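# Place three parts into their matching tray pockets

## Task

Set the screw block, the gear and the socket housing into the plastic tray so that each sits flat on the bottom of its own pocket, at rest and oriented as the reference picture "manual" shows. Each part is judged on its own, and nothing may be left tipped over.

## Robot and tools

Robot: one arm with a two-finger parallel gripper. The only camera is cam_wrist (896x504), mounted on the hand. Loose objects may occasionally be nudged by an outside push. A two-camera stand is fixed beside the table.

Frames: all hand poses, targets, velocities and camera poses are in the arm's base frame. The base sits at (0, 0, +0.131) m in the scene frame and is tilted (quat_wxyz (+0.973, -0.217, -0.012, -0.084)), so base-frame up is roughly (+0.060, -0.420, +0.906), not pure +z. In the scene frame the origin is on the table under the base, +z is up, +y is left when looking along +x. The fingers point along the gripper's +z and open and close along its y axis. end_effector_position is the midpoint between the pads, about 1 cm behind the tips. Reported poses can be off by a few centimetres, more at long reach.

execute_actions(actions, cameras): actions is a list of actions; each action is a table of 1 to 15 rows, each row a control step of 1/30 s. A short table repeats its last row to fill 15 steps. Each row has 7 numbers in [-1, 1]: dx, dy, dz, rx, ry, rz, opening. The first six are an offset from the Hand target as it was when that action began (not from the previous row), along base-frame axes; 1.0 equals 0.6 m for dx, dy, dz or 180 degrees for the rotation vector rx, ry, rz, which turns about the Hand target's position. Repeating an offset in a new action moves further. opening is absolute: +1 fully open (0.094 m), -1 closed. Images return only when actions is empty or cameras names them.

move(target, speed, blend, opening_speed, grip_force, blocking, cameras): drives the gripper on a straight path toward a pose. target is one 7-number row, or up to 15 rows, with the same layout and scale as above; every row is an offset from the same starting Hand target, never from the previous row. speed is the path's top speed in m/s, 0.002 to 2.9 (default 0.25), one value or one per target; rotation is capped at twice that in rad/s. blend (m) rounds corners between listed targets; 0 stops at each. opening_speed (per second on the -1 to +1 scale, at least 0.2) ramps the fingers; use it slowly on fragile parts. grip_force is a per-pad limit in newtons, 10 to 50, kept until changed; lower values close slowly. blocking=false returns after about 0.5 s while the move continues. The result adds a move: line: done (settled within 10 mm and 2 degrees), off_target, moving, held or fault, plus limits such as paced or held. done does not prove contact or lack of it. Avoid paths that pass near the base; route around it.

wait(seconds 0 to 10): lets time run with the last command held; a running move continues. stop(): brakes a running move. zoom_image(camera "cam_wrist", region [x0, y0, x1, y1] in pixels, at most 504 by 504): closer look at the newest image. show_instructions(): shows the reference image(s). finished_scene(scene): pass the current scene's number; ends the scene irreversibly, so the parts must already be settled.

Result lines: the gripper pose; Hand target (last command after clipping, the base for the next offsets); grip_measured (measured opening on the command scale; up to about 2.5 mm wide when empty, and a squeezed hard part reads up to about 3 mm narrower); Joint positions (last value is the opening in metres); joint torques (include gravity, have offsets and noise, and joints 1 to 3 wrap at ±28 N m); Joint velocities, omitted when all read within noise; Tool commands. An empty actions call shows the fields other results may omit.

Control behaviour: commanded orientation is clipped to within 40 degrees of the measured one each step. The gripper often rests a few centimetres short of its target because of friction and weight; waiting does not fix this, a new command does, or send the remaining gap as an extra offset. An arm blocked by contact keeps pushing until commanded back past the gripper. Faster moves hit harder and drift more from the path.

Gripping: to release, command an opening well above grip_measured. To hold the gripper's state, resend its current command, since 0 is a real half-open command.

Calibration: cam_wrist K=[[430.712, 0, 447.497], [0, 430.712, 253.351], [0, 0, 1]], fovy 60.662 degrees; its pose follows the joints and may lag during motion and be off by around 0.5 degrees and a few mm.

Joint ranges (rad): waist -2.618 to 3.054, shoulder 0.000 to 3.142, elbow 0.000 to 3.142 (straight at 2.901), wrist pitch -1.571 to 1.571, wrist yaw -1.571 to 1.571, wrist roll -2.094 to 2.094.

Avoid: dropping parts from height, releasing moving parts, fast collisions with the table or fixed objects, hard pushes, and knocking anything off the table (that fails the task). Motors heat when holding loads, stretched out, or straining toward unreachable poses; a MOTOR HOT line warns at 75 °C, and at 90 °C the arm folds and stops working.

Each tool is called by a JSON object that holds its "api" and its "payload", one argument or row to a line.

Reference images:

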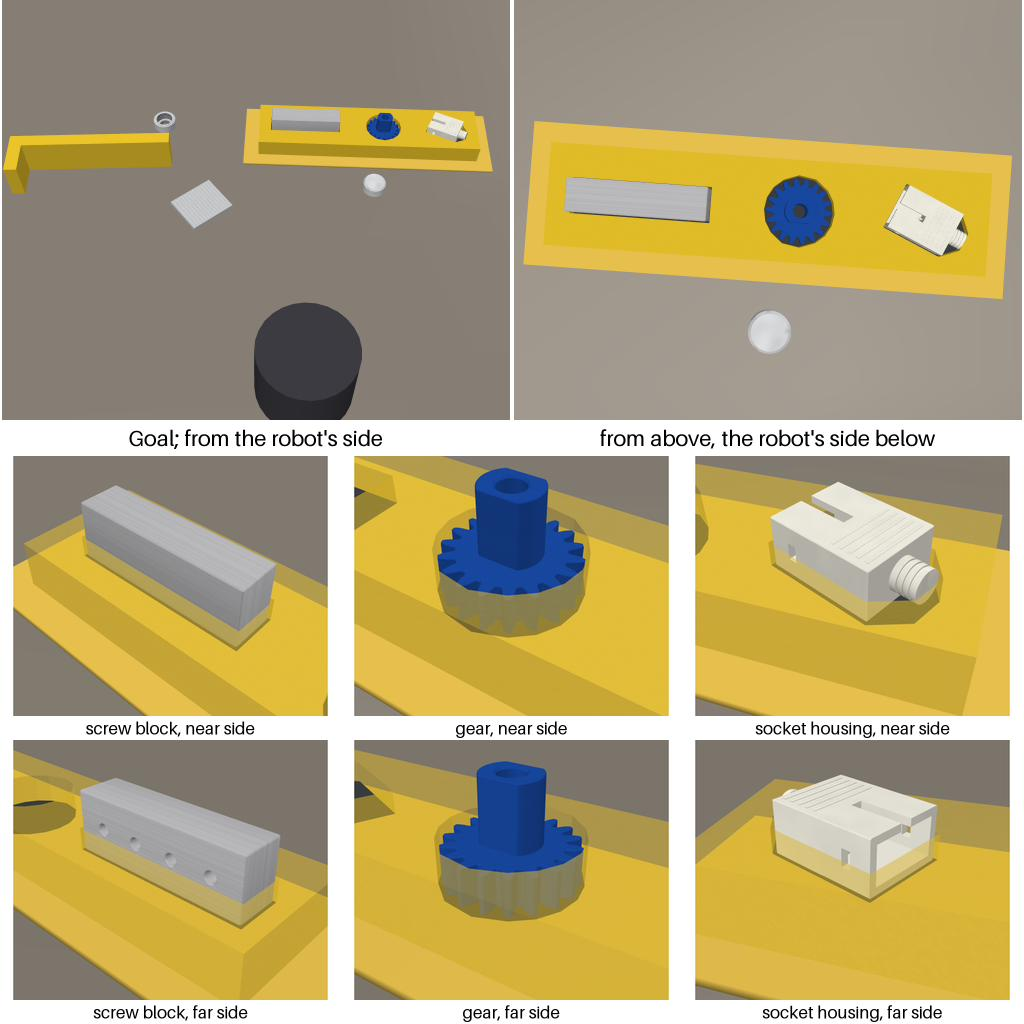

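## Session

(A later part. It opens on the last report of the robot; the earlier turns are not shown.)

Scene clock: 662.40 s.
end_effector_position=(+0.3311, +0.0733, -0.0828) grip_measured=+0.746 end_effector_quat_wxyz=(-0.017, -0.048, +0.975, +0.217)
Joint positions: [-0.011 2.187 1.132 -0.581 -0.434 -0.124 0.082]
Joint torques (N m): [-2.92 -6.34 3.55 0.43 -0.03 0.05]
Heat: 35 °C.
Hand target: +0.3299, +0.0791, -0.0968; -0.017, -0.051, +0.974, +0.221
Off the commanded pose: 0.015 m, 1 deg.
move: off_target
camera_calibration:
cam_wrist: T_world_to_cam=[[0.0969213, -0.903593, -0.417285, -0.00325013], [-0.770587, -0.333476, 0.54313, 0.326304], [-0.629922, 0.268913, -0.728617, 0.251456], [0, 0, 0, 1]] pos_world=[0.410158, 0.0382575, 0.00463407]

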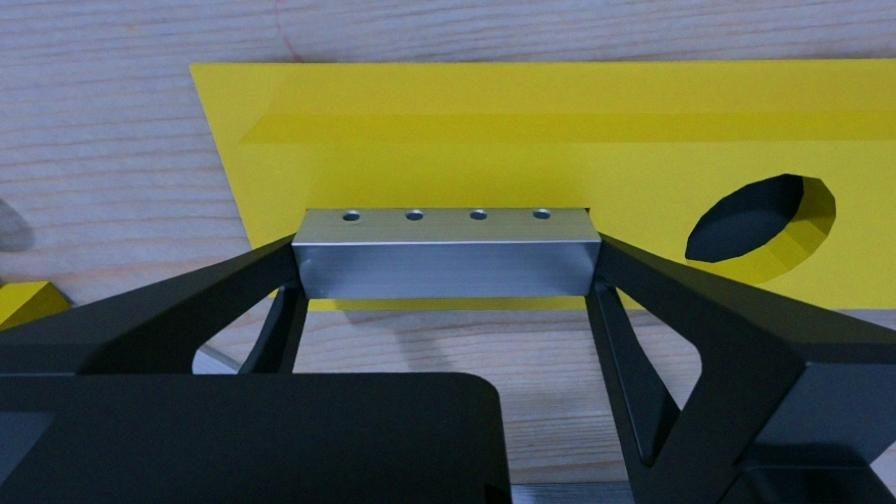

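{"api": "move", "payload": {
  "target": [0,0.0057,-0.0121,0,0,0,0.55],
  "speed": 0.06
}}

{"api": "move", "payload": {
  "target": [0,0,0,0,0,0,1],
  "opening_speed": 1,
  "cameras": ["all"]
}}

Scene clock: 671.27 s.
end_effector_position=(+0.3311, +0.0737, -0.0834) grip_measured=+0.746 end_effector_quat_wxyz=(-0.017, -0.048, +0.975, +0.214)
Joint positions: [-0.007 2.187 1.132 -0.578 -0.429 -0.119 0.082]
Joint torques (N m): [-2.52 -5.15 3.28 0.63 -0.08 0.1]
Heat: 34 °C.
Hand target: +0.3300, +0.0824, -0.1041; -0.017, -0.051, +0.974, +0.220
Off the commanded pose: 0.023 m, 1 deg.
move: off_target

Scene clock: 671.97 s.
end_effector_position=(+0.3355, +0.0755, -0.0868) grip_measured=+0.998 end_effector_quat_wxyz=(-0.008, -0.050, +0.975, +0.216)
Joint positions: [-0.004 2.197 1.13 -0.546 -0.434 -0.116 0.094]
Joint torques (N m): [-2.7 -5.75 3.43 0.41 -0.02 0.08]
Heat: 34 °C.
Hand target: +0.3299, +0.0825, -0.1041; -0.017, -0.051, +0.974, +0.221
Off the commanded pose: 0.019 m, 1 deg.
move: off_target
camera_calibration:
cam_wrist: T_world_to_cam=[[0.103819, -0.90373, -0.415323, -0.00543334], [-0.780722, -0.332757, 0.528911, 0.334713], [-0.616194, 0.269341, -0.740108, 0.245074], [0, 0, 0, 1]] pos_world=[0.412894, 0.0404592, 0.0020914]

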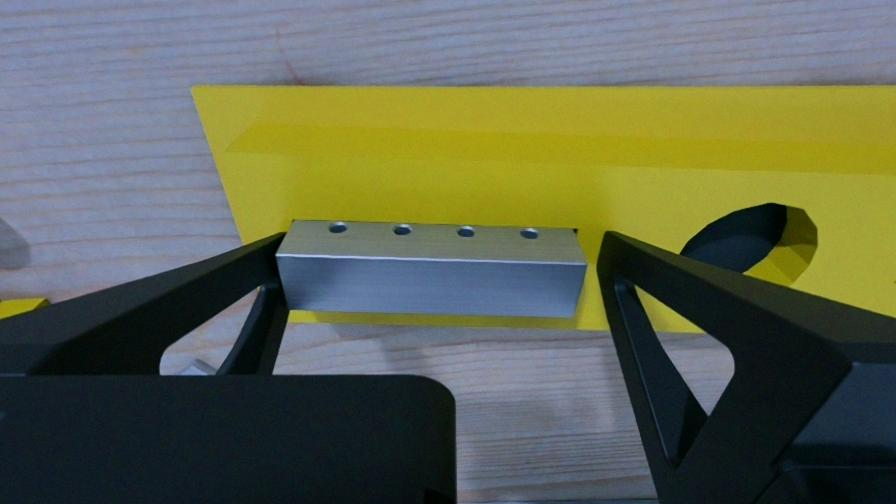

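{"api": "move", "payload": {
  "target": [
    [0.014,-0.098,0.2113,0,0,0,1],
    [-0.1705,-0.3628,0.0822,0,0,0,1]
  ],
  "speed": [0.2,0.4],
  "blend": [0.03,0],
  "cameras": ["all"]
}}

Scene clock: 684.70 s.
end_effector_position=(+0.2241, -0.1336, -0.0520) grip_measured=+0.998 end_effector_quat_wxyz=(-0.020, -0.045, +0.974, +0.221)
Joint positions: [-0.735 2.103 1.124 -0.945 -0.282 -0.878 0.094]
Joint torques (N m): [-2.11 -6.38 6.58 0.02 0.03 -0.1]
Heat: 33 °C.
Hand target: +0.2277, -0.1352, -0.0547; -0.017, -0.051, +0.974, +0.220
Off the commanded pose: 0.005 m, 1 deg.
move: done
camera_calibration:
cam_wrist: T_world_to_cam=[[0.0884991, -0.900382, -0.426006, -0.165101], [-0.767681, -0.334171, 0.546805, 0.157591], [-0.634692, 0.278645, -0.72078, 0.264929], [0, 0, 0, 1]] pos_world=[0.303739, -0.169813, 0.0344505]

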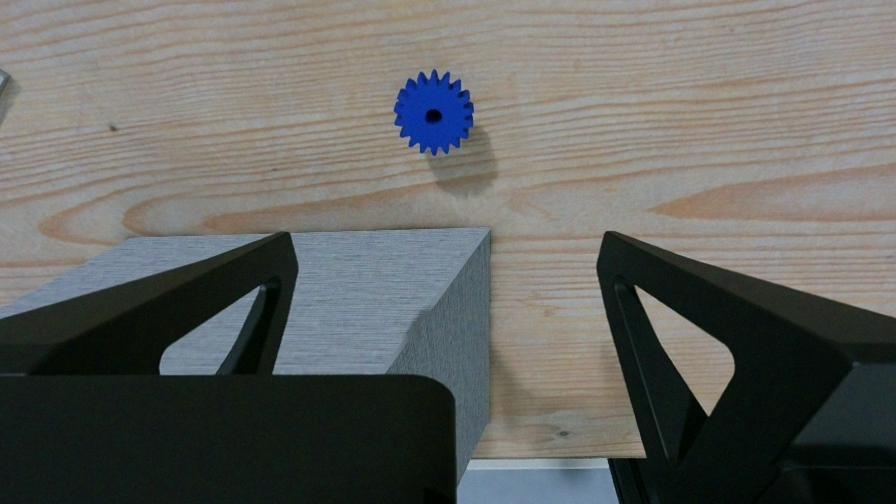

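{"api": "zoom_image", "payload": {
  "camera": "cam_wrist",
  "region": [370, 50, 510, 210]
}}

Scaled by 3.150 from the camera's 896x504 image, which has a finer 1280x720 frame.

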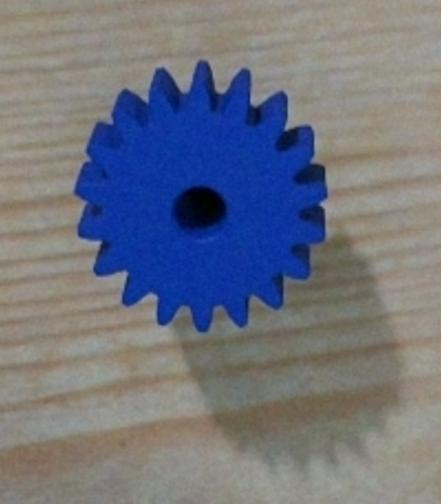

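{"api": "move", "payload": {
  "target": [0.0367,0.065,-0.0993,-0.022,0.124,0.059,1],
  "speed": 0.3,
  "cameras": ["all"]
}}

Scene clock: 767.83 s.
end_effector_position=(+0.2517, -0.0962, -0.1113) grip_measured=+0.998 end_effector_quat_wxyz=(-0.216, -0.100, +0.953, +0.188)
Joint positions: [-0.433 2.485 1.443 -1.101 -0.097 -0.671 0.094]
Joint torques (N m): [-3.69 -8.36 6.16 -0.71 0.25 0.06]
Heat: 32 °C.
Hand target: +0.2497, -0.0962, -0.1144; -0.227, -0.096, +0.950, +0.190
Off the commanded pose: 0.004 m, 1 deg.
move: done
camera_calibration:
cam_wrist: T_world_to_cam=[[0.122221, -0.909288, -0.397816, -0.165249], [-0.450162, -0.408008, 0.794282, 0.16425], [-0.884543, 0.0820032, -0.459194, 0.302326], [0, 0, 0, 1]] pos_world=[0.361557, -0.108035, -0.0573732]

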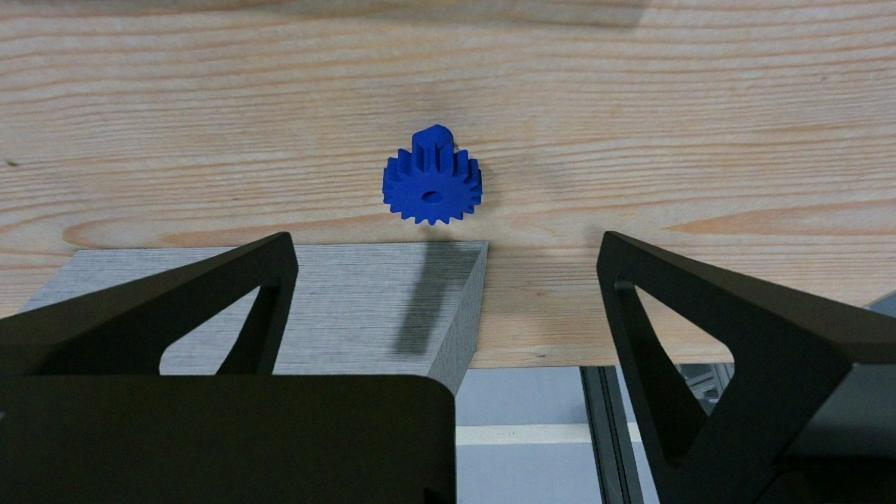

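{"api": "move", "payload": {
  "target": [-0.058,0.041,-0.0857,0,0,0,1],
  "speed": 0.15,
  "cameras": ["all"]
}}

Scene clock: 784.07 s.
end_effector_position=(+0.2161, -0.0756, -0.1587) grip_measured=+0.998 end_effector_quat_wxyz=(-0.227, -0.098, +0.951, +0.188)
Joint positions: [-0.417 2.551 1.273 -0.884 -0.097 -0.652 0.094]
Joint torques (N m): [-2.91 -8.23 3.69 -0.44 0.14 0.06]
Heat: 33 °C.
Hand target: +0.2149, -0.0716, -0.1658; -0.227, -0.096, +0.950, +0.190
Off the commanded pose: 0.008 m, 0 deg.
move: done
camera_calibration:
cam_wrist: T_world_to_cam=[[0.112995, -0.909809, -0.399349, -0.159329], [-0.432507, -0.406885, 0.804601, 0.192174], [-0.894522, 0.0818047, -0.439475, 0.252666], [0, 0, 0, 1]] pos_world=[0.327135, -0.0874353, -0.107211]

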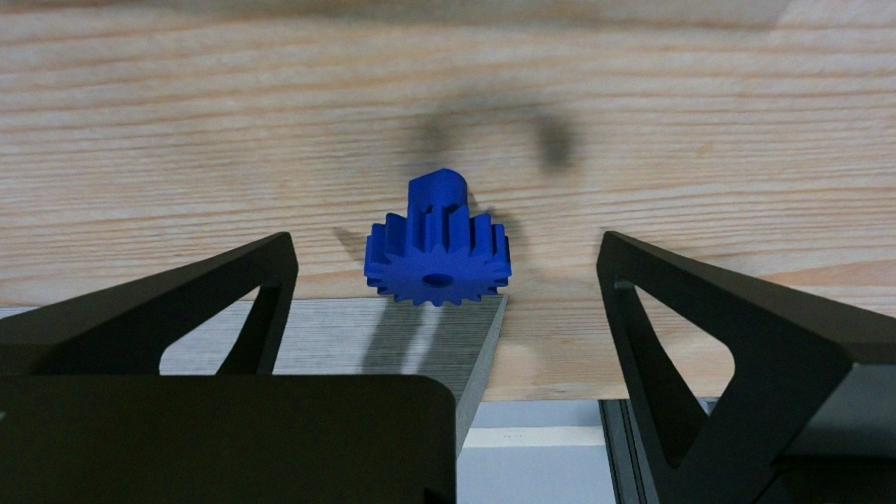

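{"api": "move", "payload": {
  "target": [
    [-0.0008,0.0075,-0.002,0,0,0,1],
    [-0.0008,0.0075,-0.002,0,0,0,-0.35]
  ],
  "opening_speed": 0.6
}}

{"api": "move", "payload": {
  "target": [0.016,-0.07,0.166,0,0,0,-0.35],
  "speed": 0.15,
  "cameras": ["all"]
}}

Scene clock: 796.67 s.
end_effector_position=(+0.2175, -0.0719, -0.1602) grip_measured=-0.177 end_effector_quat_wxyz=(-0.224, -0.098, +0.951, +0.187)
Joint positions: [-0.406 2.551 1.268 -0.873 -0.104 -0.641 0.039]
Joint torques (N m): [-2.89 -8.28 3.28 -0.42 0.14 0.06]
Heat: 33 °C.
Hand target: +0.2144, -0.0671, -0.1670; -0.227, -0.096, +0.950, +0.190
Off the commanded pose: 0.009 m, 1 deg.
move: done

Scene clock: 798.17 s.
end_effector_position=(+0.2208, -0.1019, -0.0754) grip_measured=-0.177 end_effector_quat_wxyz=(-0.235, -0.098, +0.947, +0.194)
Joint positions: [-0.482 2.36 1.348 -1.175 -0.061 -0.708 0.039]
Joint torques (N m): [-4.57 -10.67 5.96 -0.75 0.27 -0.1]
Heat: 33 °C.
Hand target: +0.2241, -0.1092, -0.0673; -0.227, -0.096, +0.950, +0.190
Off the commanded pose: 0.011 m, 1 deg.
move: off_target
camera_calibration:
cam_wrist: T_world_to_cam=[[0.106602, -0.904963, -0.41192, -0.149583], [-0.41633, -0.416841, 0.80803, 0.112215], [-0.902943, 0.0853569, -0.421199, 0.299194], [0, 0, 0, 1]] pos_world=[0.33282, -0.114129, -0.0262691]

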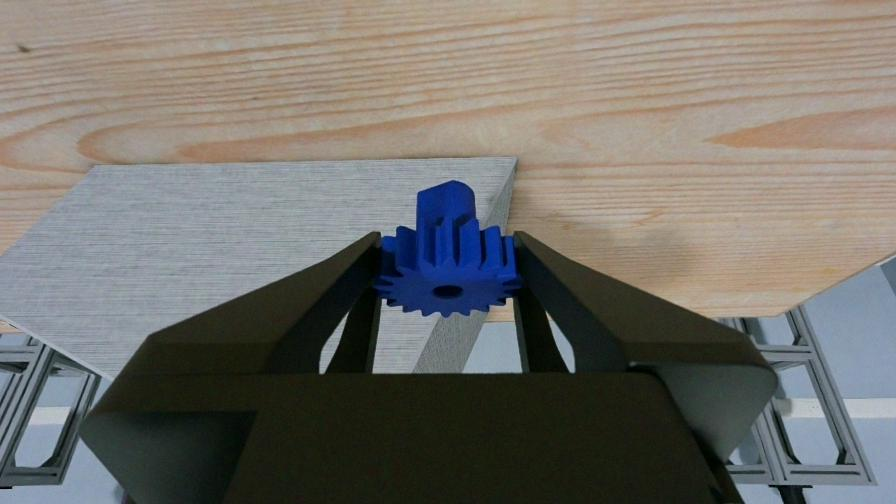

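{"api": "move", "payload": {
  "target": [0.133,-0.0993,-0.0713,0.0533,-0.4525,-0.206,-0.35],
  "speed": 0.35,
  "cameras": ["all"]
}}

Scene clock: 815.37 s.
end_effector_position=(+0.3080, -0.1758, -0.1054) grip_measured=-0.177 end_effector_quat_wxyz=(+0.512, +0.063, +0.834, +0.197)
Joint positions: [-0.985 2.498 0.682 0.834 -1.072 -0.478 0.039]
Joint torques (N m): [-1.92 -6.8 3.36 1.16 -0.34 0.08]
Heat: 34 °C.
Hand target: +0.3038, -0.1687, -0.1102; +0.510, +0.070, +0.831, +0.211
Off the commanded pose: 0.009 m, 2 deg.
move: done
camera_calibration:
cam_wrist: T_world_to_cam=[[0.0948766, -0.919169, -0.382265, -0.233868], [-0.895715, 0.0887364, -0.435683, 0.247286], [0.434387, 0.383737, -0.814895, -0.0292993], [0, 0, 0, 1]] pos_world=[0.256413, -0.225664, -0.00553734]

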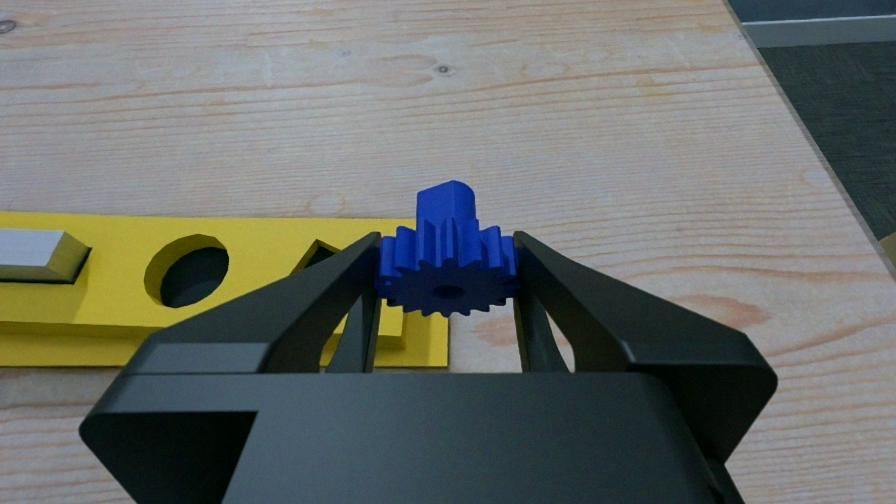

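{"api": "move", "payload": {
  "target": [-0.0635,0.0385,-0.164,0,0,0,-0.35],
  "speed": 0.15,
  "cameras": ["all"]
}}

Scene clock: 825.57 s.
end_effector_position=(+0.2696, -0.1479, -0.2003) grip_measured=-0.177 end_effector_quat_wxyz=(+0.512, +0.067, +0.830, +0.211)
Joint positions: [-1.065 2.937 0.803 0.997 -1.132 -0.626 0.039]
Joint torques (N m): [-2.04 -7.38 3.29 0.99 -0.24 -0.11]
Heat: 34 °C.
Hand target: +0.2657, -0.1456, -0.2085; +0.510, +0.070, +0.831, +0.211
Off the commanded pose: 0.010 m, 1 deg.
move: done
camera_calibration:
cam_wrist: T_world_to_cam=[[0.103392, -0.906926, -0.408406, -0.246599], [-0.894241, 0.0950167, -0.437385, 0.169315], [0.435481, 0.410435, -0.801186, -0.094198], [0, 0, 0, 1]] pos_world=[0.217926, -0.201072, -0.102127]

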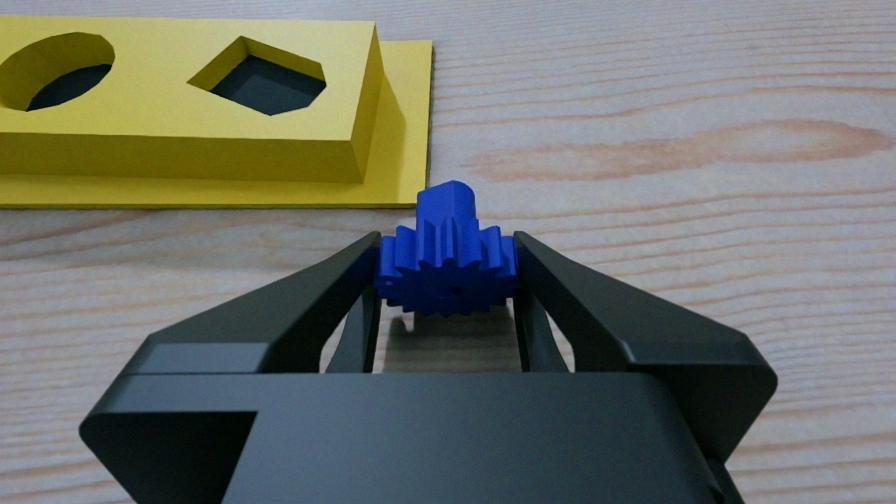

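{"api": "move", "payload": {
  "target": [-0.0012,0.0084,-0.0181,0,0,0,-0.35],
  "speed": 0.04,
  "cameras": ["all"]
}}

Scene clock: 832.67 s.
end_effector_position=(+0.2721, -0.1478, -0.2011) grip_measured=-0.177 end_effector_quat_wxyz=(+0.532, +0.048, +0.821, +0.203)
Joint positions: [-1.065 2.977 0.821 1.07 -1.163 -0.627 0.039]
Joint torques (N m): [-1.46 -6.71 3.14 0.77 0.07 0.02]
Heat: 33 °C.
Hand target: +0.2650, -0.1406, -0.2194; +0.510, +0.070, +0.831, +0.211
Off the commanded pose: 0.021 m, 4 deg.
move: off_target
camera_calibration:
cam_wrist: T_world_to_cam=[[0.134948, -0.917759, -0.373507, -0.250239], [-0.872911, 0.0682493, -0.483081, 0.152228], [0.468844, 0.391229, -0.791912, -0.106046], [0, 0, 0, 1]] pos_world=[0.216369, -0.19856, -0.103906]

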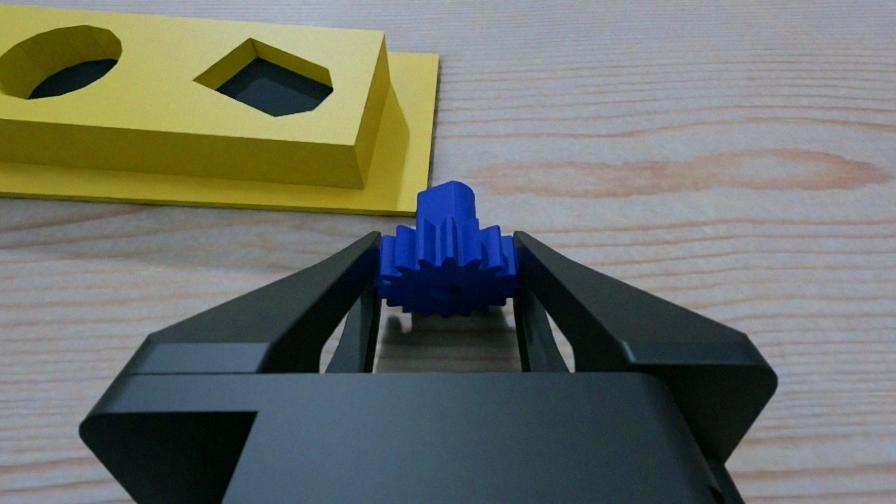

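{"api": "move", "payload": {
  "target": [
    [0.001,-0.006,0.013,0,0,0,-0.35],
    [0.001,-0.006,0.013,0,0,0,0.6]
  ],
  "speed": 0.05,
  "opening_speed": 0.6,
  "cameras": ["all"]
}}

Scene clock: 844.57 s.
end_effector_position=(+0.2694, -0.1496, -0.2084) grip_measured=+0.598 end_effector_quat_wxyz=(+0.517, +0.061, +0.831, +0.198)
Joint positions: [-1.066 2.977 0.821 1.048 -1.122 -0.627 0.075]
Joint torques (N m): [-1.72 -9.05 2.17 0.73 -0.31 -0.04]
Heat: 33 °C.
Hand target: +0.2656, -0.1442, -0.2116; +0.510, +0.070, +0.831, +0.211
Off the commanded pose: 0.007 m, 2 deg.
move: done; target 2's new opening was sent with the hand 0.013 m and 4 deg from that target
camera_calibration:
cam_wrist: T_world_to_cam=[[0.101397, -0.919269, -0.380347, -0.246858], [-0.891016, 0.086138, -0.445724, 0.161753], [0.442503, 0.38409, -0.810349, -0.107777], [0, 0, 0, 1]] pos_world=[0.216847, -0.199466, -0.109132]

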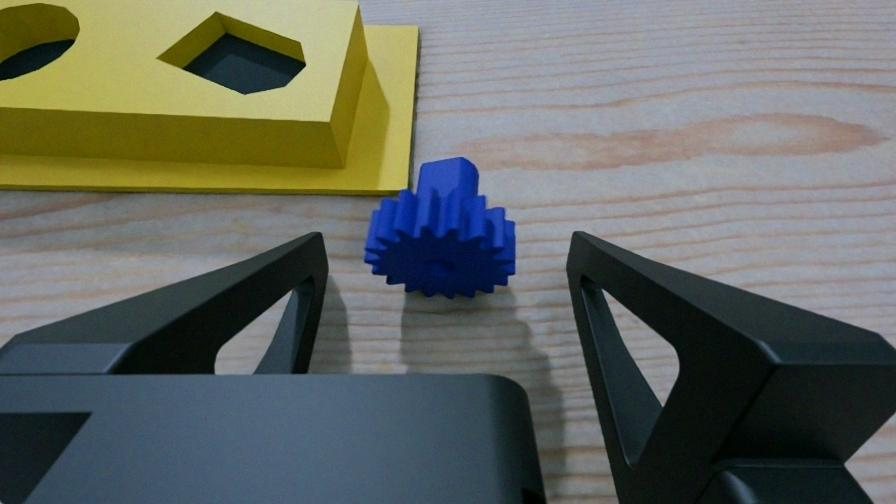

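{"api": "move", "payload": {
  "target": [
    [-0.0715,-0.03,0.0367,0,0,0,1],
    [-0.062,-0.097,0.18,-0.025,0.23,0.095,1],
    [0.0765,-0.0633,0.1497,-0.0507,0.4596,0.19,1]
  ],
  "speed": [0.15,0.4,0.4],
  "blend": [0.02,0.03,0],
  "cameras": ["all"]
}}

Scene clock: 868.50 s.
end_effector_position=(+0.3166, -0.1823, -0.1147) grip_measured=+0.998 end_effector_quat_wxyz=(-0.218, -0.079, +0.957, +0.175)
Joint positions: [-0.54 2.821 2.151 -1.466 -0.03 -0.713 0.094]
Joint torques (N m): [-4.46 -10.35 7.16 -0.64 0.27 0.07]
Heat: 33 °C.
Hand target: +0.3114, -0.1821, -0.1218; -0.231, -0.073, +0.953, +0.181
Off the commanded pose: 0.009 m, 2 deg.
move: done
camera_calibration:
cam_wrist: T_world_to_cam=[[0.0874229, -0.926189, -0.366785, -0.241351], [-0.457929, -0.36435, 0.810894, 0.173272], [-0.88468, 0.0970708, -0.455982, 0.36846], [0, 0, 0, 1]] pos_world=[0.426415, -0.196171, -0.0610187]

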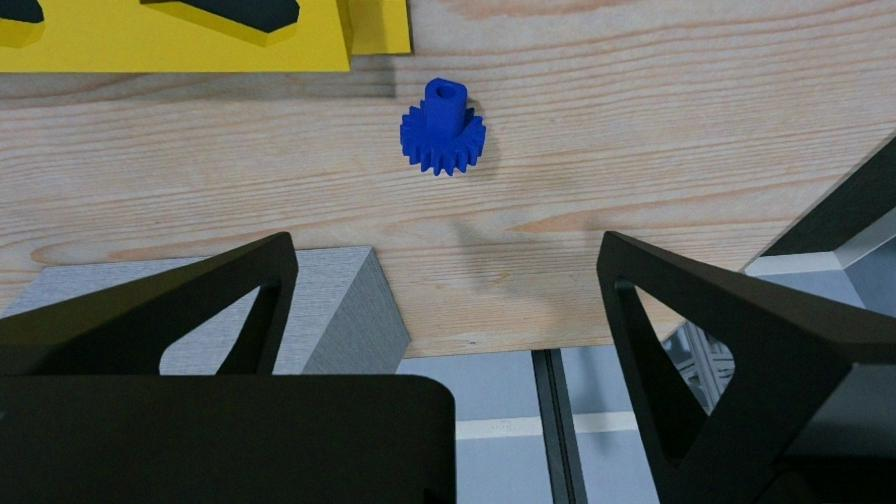

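{"api": "zoom_image", "payload": {
  "camera": "cam_wrist",
  "region": [370, 50, 520, 200]
}}

Scaled by 3.360 from the camera's 896x504 image, which has a finer 1280x720 frame.

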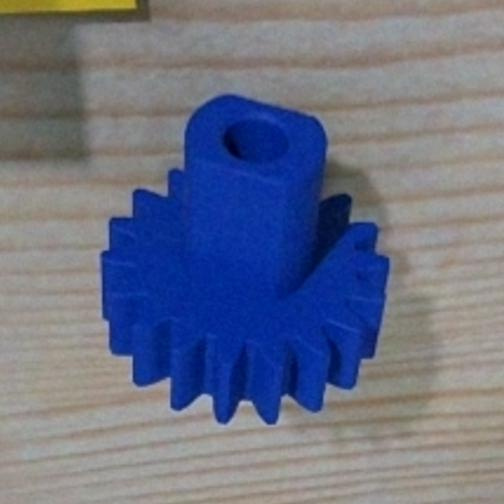

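{"api": "move", "payload": {
  "target": [-0.0402,0.0447,-0.0972,-0.0041,0.0437,0.0173,1],
  "speed": 0.2,
  "cameras": ["all"]
}}

Scene clock: 907.80 s.
end_effector_position=(+0.2852, -0.1530, -0.1727) grip_measured=+0.998 end_effector_quat_wxyz=(-0.303, -0.087, +0.932, +0.181)
Joint positions: [-0.481 2.993 2.153 -1.452 0.025 -0.659 0.094]
Joint torques (N m): [-4.1 -11.47 6.37 -0.65 0.32 0.06]
Heat: 36 °C.
Hand target: +0.2874, -0.1553, -0.1801; -0.301, -0.085, +0.934, +0.173
Off the commanded pose: 0.008 m, 1 deg.
move: done
camera_calibration:
cam_wrist: T_world_to_cam=[[0.0656999, -0.919069, -0.388582, -0.229272], [-0.294158, -0.389957, 0.872585, 0.176692], [-0.953496, 0.0569758, -0.295972, 0.3525], [0, 0, 0, 1]] pos_world=[0.403146, -0.161899, -0.13894]

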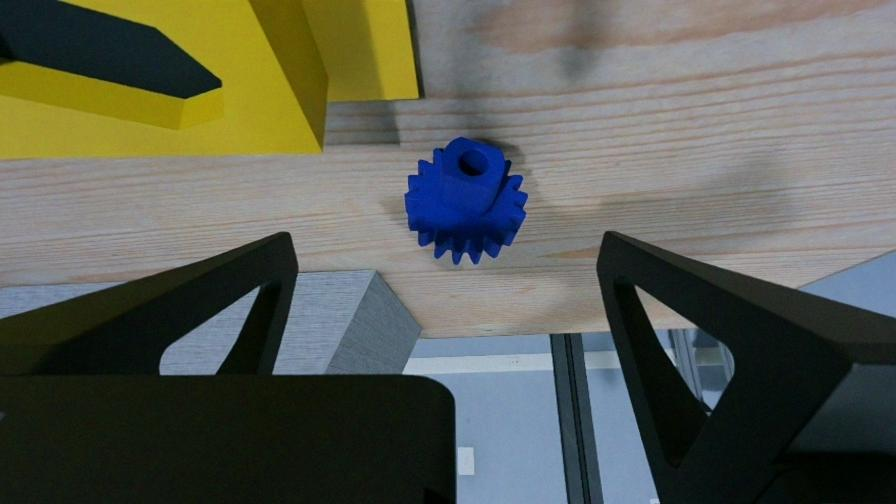

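{"api": "move", "payload": {
  "target": [-0.0327,0.0125,-0.0582,0,0,0,1],
  "speed": 0.1,
  "cameras": ["all"]
}}

Scene clock: 924.80 s.
end_effector_position=(+0.2758, -0.1489, -0.2024) grip_measured=+0.998 end_effector_quat_wxyz=(-0.294, -0.088, +0.936, +0.172)
Joint positions: [-0.481 3.009 2.064 -1.319 0.029 -0.658 0.094]
Joint torques (N m): [-4.45 -10.58 4.44 -0.57 0.32 0.02]
Heat: 36 °C.
Hand target: +0.2678, -0.1479, -0.2150; -0.301, -0.085, +0.934, +0.173
Off the commanded pose: 0.015 m, 1 deg.
move: off_target
camera_calibration:
cam_wrist: T_world_to_cam=[[0.0762726, -0.925013, -0.3722, -0.236853], [-0.313124, -0.376624, 0.871842, 0.208543], [-0.946645, 0.050047, -0.31837, 0.326938], [0, 0, 0, 1]] pos_world=[0.392859, -0.156912, -0.165886]

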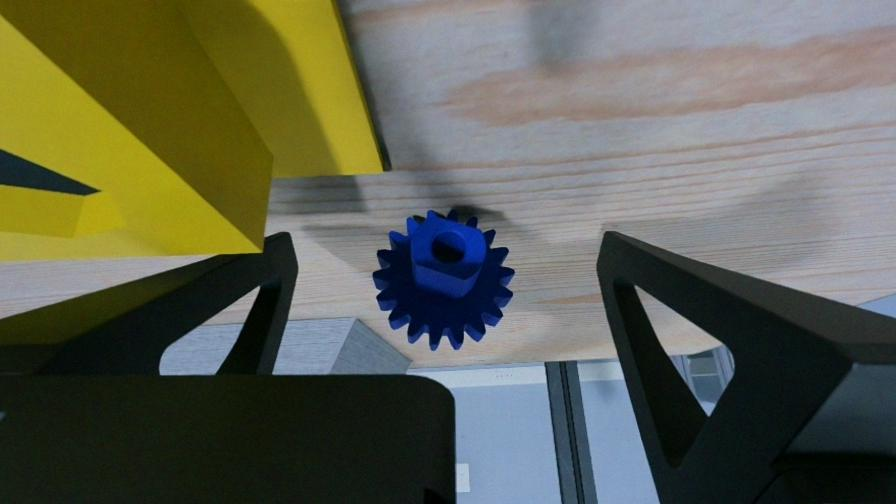

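{"api": "move", "payload": {
  "target": [0.004,0,0.006,0,0,0,-0.35],
  "opening_speed": 0.6
}}

{"api": "move", "payload": {
  "target": [-0.025,-0.07,0.16,0,0,0,-0.35],
  "speed": 0.15,
  "cameras": ["all"]
}}

Scene clock: 941.90 s.
end_effector_position=(+0.2759, -0.1490, -0.2026) grip_measured=-0.178 end_effector_quat_wxyz=(-0.293, -0.088, +0.936, +0.172)
Joint positions: [-0.481 3.009 2.064 -1.318 0.029 -0.658 0.039]
Joint torques (N m): [-4.26 -10.86 5.22 -0.68 0.31 0.03]
Heat: 38 °C.
Hand target: +0.2703, -0.1479, -0.2114; -0.301, -0.085, +0.934, +0.173
Off the commanded pose: 0.011 m, 1 deg.
move: off_target

Scene clock: 943.23 s.
end_effector_position=(+0.2585, -0.1845, -0.1253) grip_measured=-0.178 end_effector_quat_wxyz=(-0.300, -0.087, +0.934, +0.172)
Joint positions: [-0.571 2.806 1.977 -1.444 0.092 -0.722 0.039]
Joint torques (N m): [-4.98 -13.83 4.68 -0.87 0.34 -0.1]
Heat: 39 °C.
Hand target: +0.2553, -0.1898, -0.1154; -0.301, -0.085, +0.934, +0.173
Off the commanded pose: 0.012 m, 0 deg.
move: off_target
camera_calibration:
cam_wrist: T_world_to_cam=[[0.0706268, -0.92497, -0.373421, -0.238507], [-0.300051, -0.376718, 0.876386, 0.119598], [-0.951305, 0.050149, -0.304144, 0.340082], [0, 0, 0, 1]] pos_world=[0.376252, -0.192612, -0.090444]

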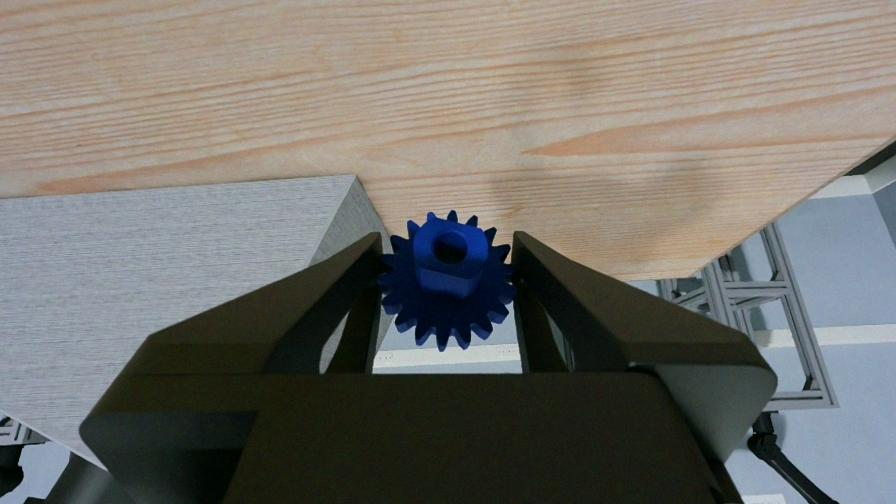

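{"api": "move", "payload": {
  "target": [0.032,0.0148,-0.0505,0.0384,-0.5032,-0.2031,-0.35],
  "speed": 0.35,
  "cameras": ["all"]
}}

Scene clock: 973.90 s.
end_effector_position=(+0.2781, -0.1898, -0.1417) grip_measured=-0.178 end_effector_quat_wxyz=(+0.507, +0.062, +0.842, +0.173)
Joint positions: [-1.095 2.618 0.738 0.744 -1.082 -0.684 0.039]
Joint torques (N m): [-1.61 -7.17 3.07 1.06 -0.45 0.07]
Heat: 46 °C.
Hand target: +0.2744, -0.1810, -0.1457; +0.507, +0.071, +0.838, +0.189
Off the commanded pose: 0.010 m, 2 deg.
move: done
camera_calibration:
cam_wrist: T_world_to_cam=[[0.0688674, -0.936813, -0.342985, -0.24838], [-0.902665, 0.0878802, -0.421276, 0.209752], [0.424799, 0.338612, -0.839576, -0.0499388], [0, 0, 0, 1]] pos_world=[0.227655, -0.234208, -0.0387544]

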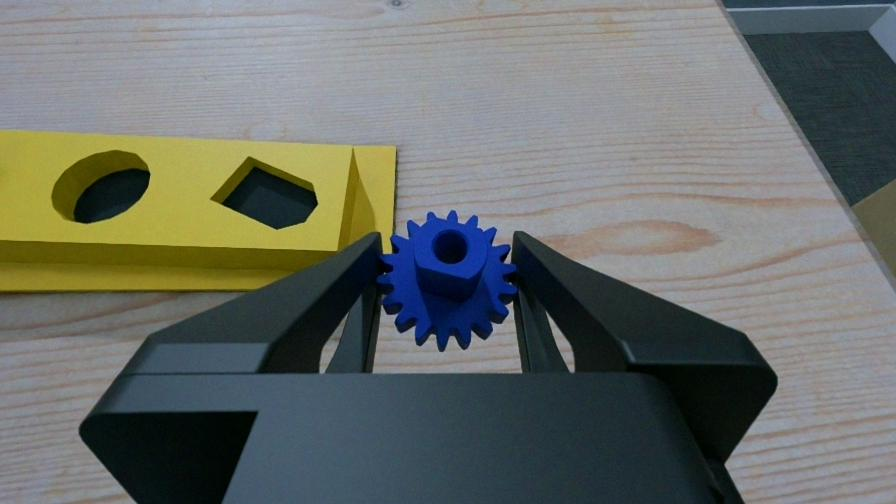

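{"api": "move", "payload": {
  "target": [
    [-0.0087,0.0569,-0.1227,0,0,0,-0.35],
    [-0.0087,0.0645,-0.139,0,0,0,-0.35]
  ],
  "speed": [0.15,0.04],
  "blend": [0.005,0],
  "cameras": ["all"]
}}

Scene clock: 984.40 s.
end_effector_position=(+0.2736, -0.1526, -0.2104) grip_measured=-0.178 end_effector_quat_wxyz=(+0.531, +0.054, +0.826, +0.180)
Joint positions: [-1.056 3.02 0.829 1.179 -1.117 -0.571 0.039]
Joint torques (N m): [-0.28 -6.83 3.07 0.88 0.14 0.02]
Heat: 43 °C.
Hand target: +0.2692, -0.1422, -0.2292; +0.507, +0.071, +0.838, +0.189
Off the commanded pose: 0.022 m, 4 deg.
move: off_target
camera_calibration:
cam_wrist: T_world_to_cam=[[0.0988519, -0.934127, -0.342979, -0.244551], [-0.876713, 0.0812951, -0.474095, 0.15428], [0.470747, 0.34756, -0.810925, -0.123425], [0, 0, 0, 1]] pos_world=[0.217536, -0.198087, -0.110821]

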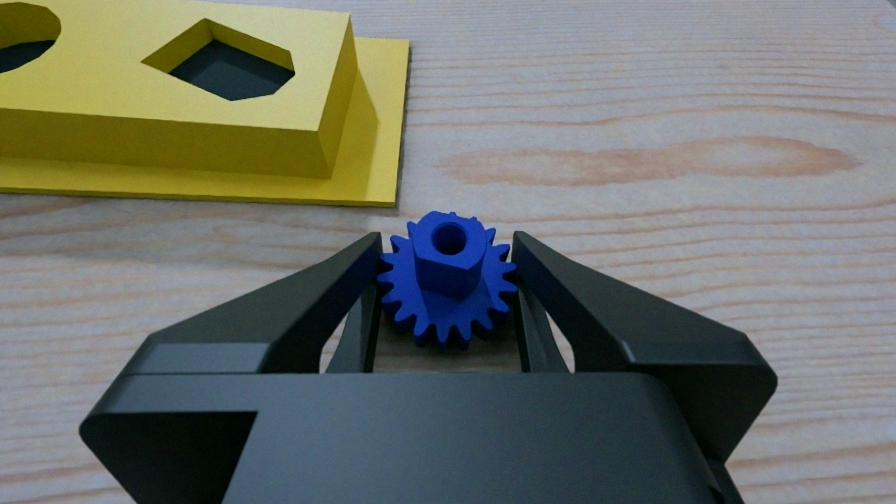

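{"api": "move", "payload": {
  "target": [
    [0.001,-0.004,0.009,0,0,0,0.7],
    [-0.0715,-0.033,0.045,0,0,0,0.7],
    [-0.06,-0.12,0.2,-0.0178,0.168,0.062,0.7],
    [0.015,-0.105,0.2263,-0.0357,0.337,0.1238,0.7]
  ],
  "speed": [0.05,0.12,0.4,0.4],
  "blend": [0,0.015,0.03,0],
  "opening_speed": 0.8,
  "cameras": ["all"]
}}

Scene clock: 1001.10 s.
end_effector_position=(+0.2785, -0.2049, -0.0898) grip_measured=+0.698 end_effector_quat_wxyz=(-0.016, -0.033, +0.986, +0.166)
Joint positions: [-0.747 2.366 1.463 -0.929 -0.211 -0.842 0.08]
Joint torques (N m): [-2.97 -8.1 7.98 -0.05 0.09 0.06]
Heat: 40 °C.
Hand target: +0.2781, -0.2052, -0.0934; -0.023, -0.027, +0.984, +0.173
Off the commanded pose: 0.004 m, 1 deg.
move: done
camera_calibration:
cam_wrist: T_world_to_cam=[[0.0704311, -0.94473, -0.320194, -0.24467], [-0.779716, -0.252345, 0.573032, 0.218564], [-0.62216, 0.209301, -0.754394, 0.271305], [0, 0, 0, 1]] pos_world=[0.356445, -0.232778, 0.00108507]

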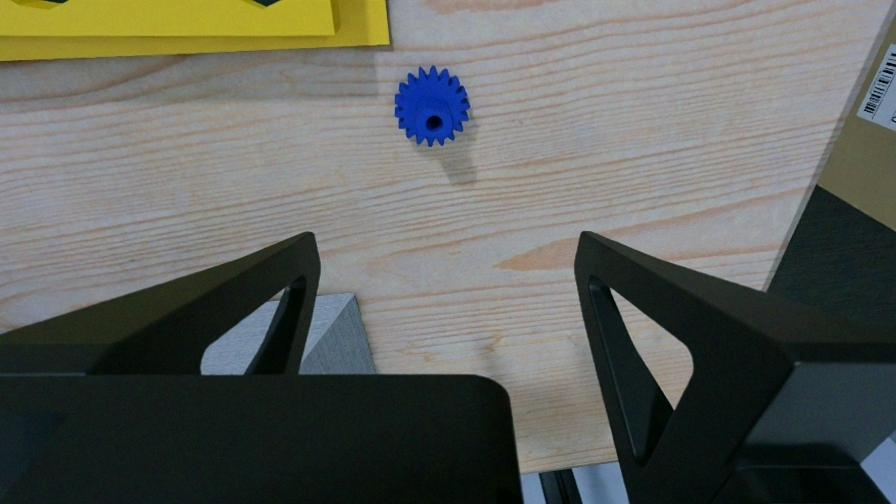

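{"api": "zoom_image", "payload": {
  "camera": "cam_wrist",
  "region": [370, 40, 500, 170]
}}

Scaled by 3.877 from the camera's 896x504 image, which has a finer 1280x720 frame.

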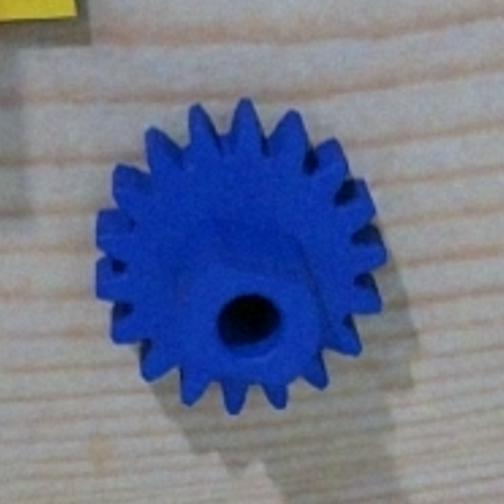

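{"api": "move", "payload": {
  "target": [-0.0028,0.0358,-0.1075,0.0325,0.0056,0.0004,0.4],
  "speed": 0.25,
  "cameras": ["all"]
}}

Scene clock: 1030.53 s.
end_effector_position=(+0.2673, -0.1830, -0.1538) grip_measured=+0.402 end_effector_quat_wxyz=(-0.043, -0.021, +0.973, +0.225)
Joint positions: [-0.747 2.579 1.505 -0.882 -0.26 -0.842 0.066]
Joint torques (N m): [-2.28 -9.88 6.93 0.05 -0.07 -0.05]
Heat: 37 °C.
Hand target: +0.2764, -0.1838, -0.1579; -0.031, -0.027, +0.974, +0.223
Off the commanded pose: 0.010 m, 2 deg.
move: done
camera_calibration:
cam_wrist: T_world_to_cam=[[0.0329621, -0.900739, -0.433107, -0.243027], [-0.74888, -0.309238, 0.586132, 0.235502], [-0.661885, 0.305025, -0.684739, 0.250272], [0, 0, 0, 1]] pos_world=[0.350025, -0.222418, -0.0719213]

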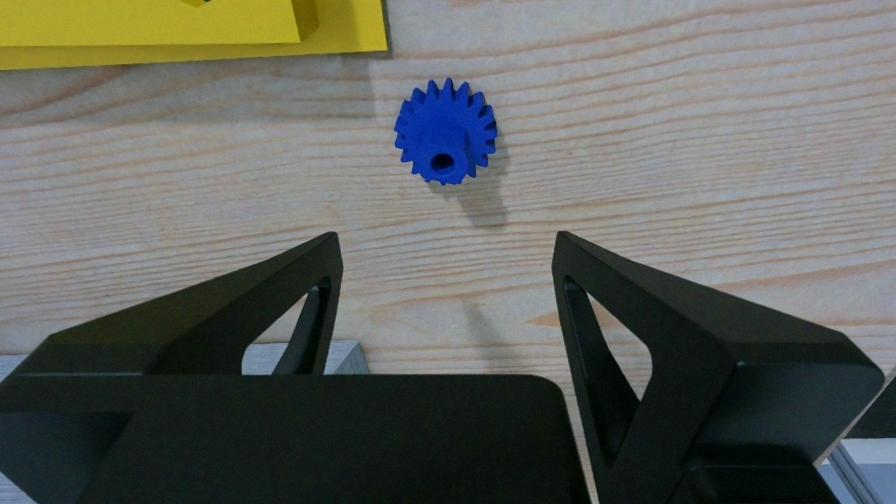

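{"api": "move", "payload": {
  "target": [0.0103,0.0453,-0.0838,0,0,0,0.4],
  "speed": 0.15,
  "cameras": ["all"]
}}

Scene clock: 1045.43 s.
end_effector_position=(+0.2839, -0.1624, -0.2003) grip_measured=+0.402 end_effector_quat_wxyz=(-0.031, -0.031, +0.975, +0.216)
Joint positions: [-0.678 2.69 1.501 -0.723 -0.283 -0.79 0.066]
Joint torques (N m): [-2.89 -9.87 4.74 0.11 -0.06 0.07]
Heat: 37 °C.
Hand target: +0.2827, -0.1565, -0.2081; -0.031, -0.027, +0.974, +0.223
Off the commanded pose: 0.010 m, 1 deg.
move: done
camera_calibration:
cam_wrist: T_world_to_cam=[[0.0572114, -0.90756, -0.416007, -0.249826], [-0.759718, -0.309922, 0.571644, 0.281589], [-0.647731, 0.283343, -0.707221, 0.211134], [0, 0, 0, 1]] pos_world=[0.364979, -0.199285, -0.11558]

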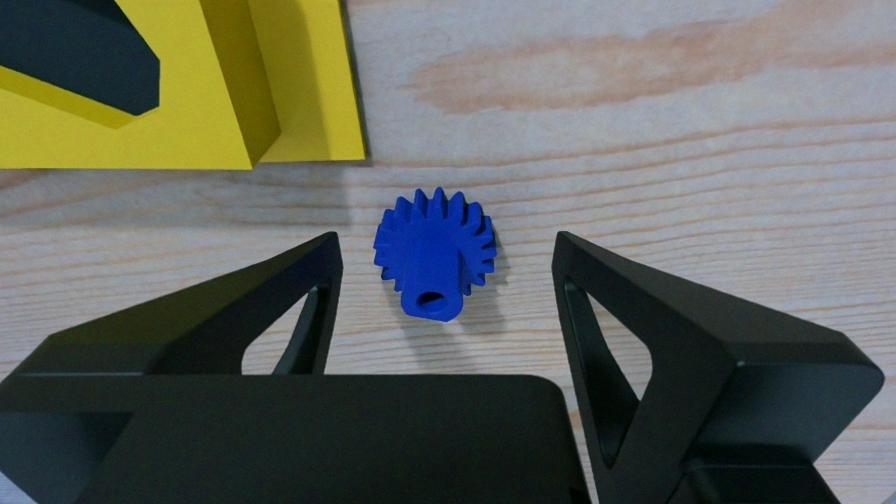

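{"api": "move", "payload": {
  "target": [
    [-0.0167,0.0097,-0.009,0,0,0,0.4],
    [-0.0167,0.0097,-0.009,0,0,0,-0.85]
  ],
  "speed": 0.1,
  "opening_speed": 0.6,
  "cameras": ["all"]
}}

Scene clock: 1065.70 s.
end_effector_position=(+0.2750, -0.1552, -0.2075) grip_measured=-0.194 end_effector_quat_wxyz=(-0.032, -0.031, +0.975, +0.217)
Joint positions: [-0.678 2.69 1.449 -0.673 -0.284 -0.79 0.038]
Joint torques (N m): [-3.15 -10.09 4.29 0.1 -0.06 0.01]
Heat: 38 °C.
Hand target: +0.2727, -0.1507, -0.2135; -0.031, -0.027, +0.974, +0.223
Off the commanded pose: 0.008 m, 1 deg.
move: done
camera_calibration:
cam_wrist: T_world_to_cam=[[0.0564578, -0.906847, -0.417662, -0.245757], [-0.758853, -0.310826, 0.572302, 0.281005], [-0.648811, 0.284633, -0.705712, 0.199071], [0, 0, 0, 1]] pos_world=[0.356276, -0.192182, -0.122977]

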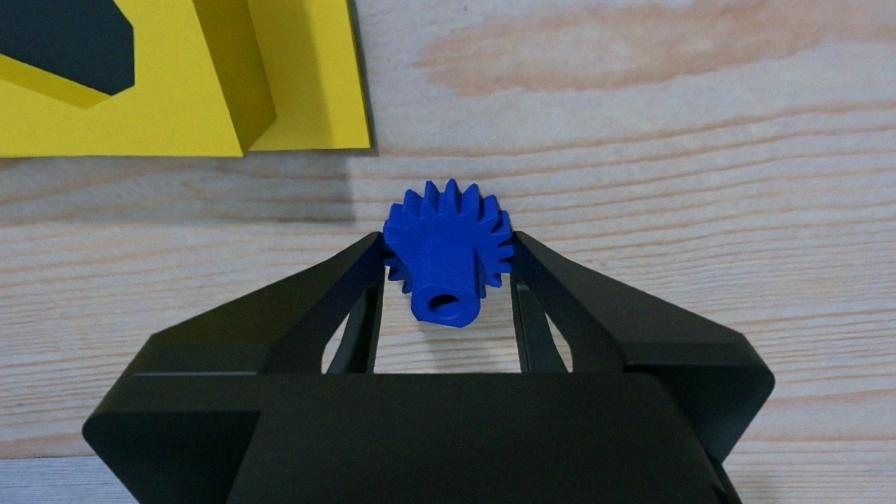

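{"api": "move", "payload": {
  "target": [
    [0,0,0,0,0,0,0.2],
    [0.001,-0.007,0.015,0,0,0,0.2],
    [0.001,-0.007,0.015,0,0,0,-0.85]
  ],
  "speed": 0.1,
  "opening_speed": 0.8,
  "cameras": ["all"]
}}

Scene clock: 1085.03 s.
end_effector_position=(+0.2751, -0.1553, -0.2076) grip_measured=-0.194 end_effector_quat_wxyz=(-0.032, -0.031, +0.975, +0.216)
Joint positions: [-0.678 2.69 1.449 -0.673 -0.284 -0.79 0.038]
Joint torques (N m): [-3.75 -11.58 4.66 -0.15 -0.03 -0.06]
Heat: 38 °C.
Hand target: +0.2734, -0.1549, -0.2045; -0.030, -0.027, +0.974, +0.223
Off the commanded pose: 0.004 m, 1 deg.
move: done
camera_calibration:
cam_wrist: T_world_to_cam=[[0.0566478, -0.906944, -0.417425, -0.245773], [-0.759023, -0.310733, 0.572127, 0.281006], [-0.648595, 0.284426, -0.705994, 0.19899], [0, 0, 0, 1]] pos_world=[0.356276, -0.192182, -0.122877]

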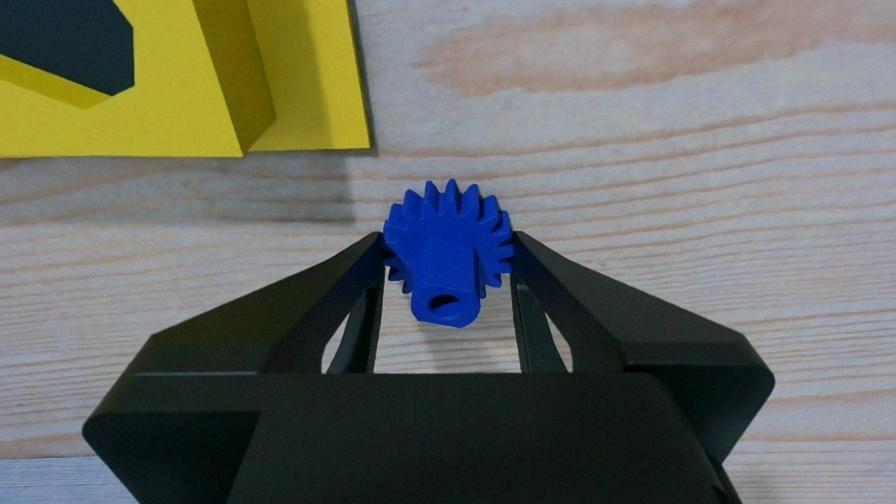

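{"api": "move", "payload": {
  "target": [
    [0,0,0,0,0,0,0.2],
    [0.002,-0.0105,0.0225,0,0,0,0.2],
    [0.002,-0.0105,0.0225,0,0,0,-0.85]
  ],
  "speed": 0.1,
  "opening_speed": 0.8,
  "cameras": ["all"]
}}

Scene clock: 1095.30 s.
end_effector_position=(+0.2681, -0.1504, -0.2043) grip_measured=-0.215 end_effector_quat_wxyz=(-0.045, -0.030, +0.972, +0.229)
Joint positions: [-0.679 2.69 1.449 -0.711 -0.284 -0.797 0.037]
Joint torques (N m): [-4.49 -13.86 5.39 -0.27 0 -0.11]
Heat: 39 °C.
Hand target: +0.2745, -0.1613, -0.1910; -0.031, -0.027, +0.974, +0.223
Off the commanded pose: 0.018 m, 2 deg.
move: off_target; target 3's new opening was sent with the hand 0.019 m and 2 deg from that target
camera_calibration:
cam_wrist: T_world_to_cam=[[0.0486388, -0.896209, -0.440957, -0.240687], [-0.742268, -0.327839, 0.584431, 0.270806], [-0.668336, 0.298882, -0.681173, 0.207846], [0, 0, 0, 1]] pos_world=[0.351628, -0.189047, -0.122821]

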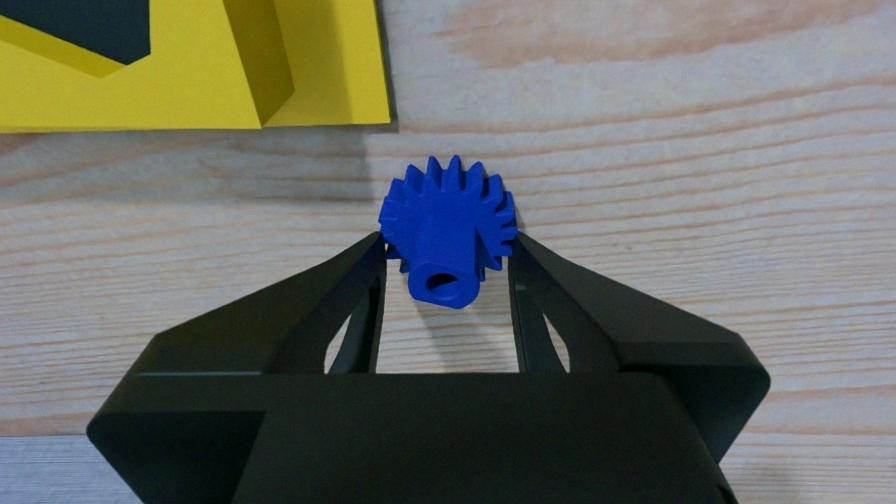

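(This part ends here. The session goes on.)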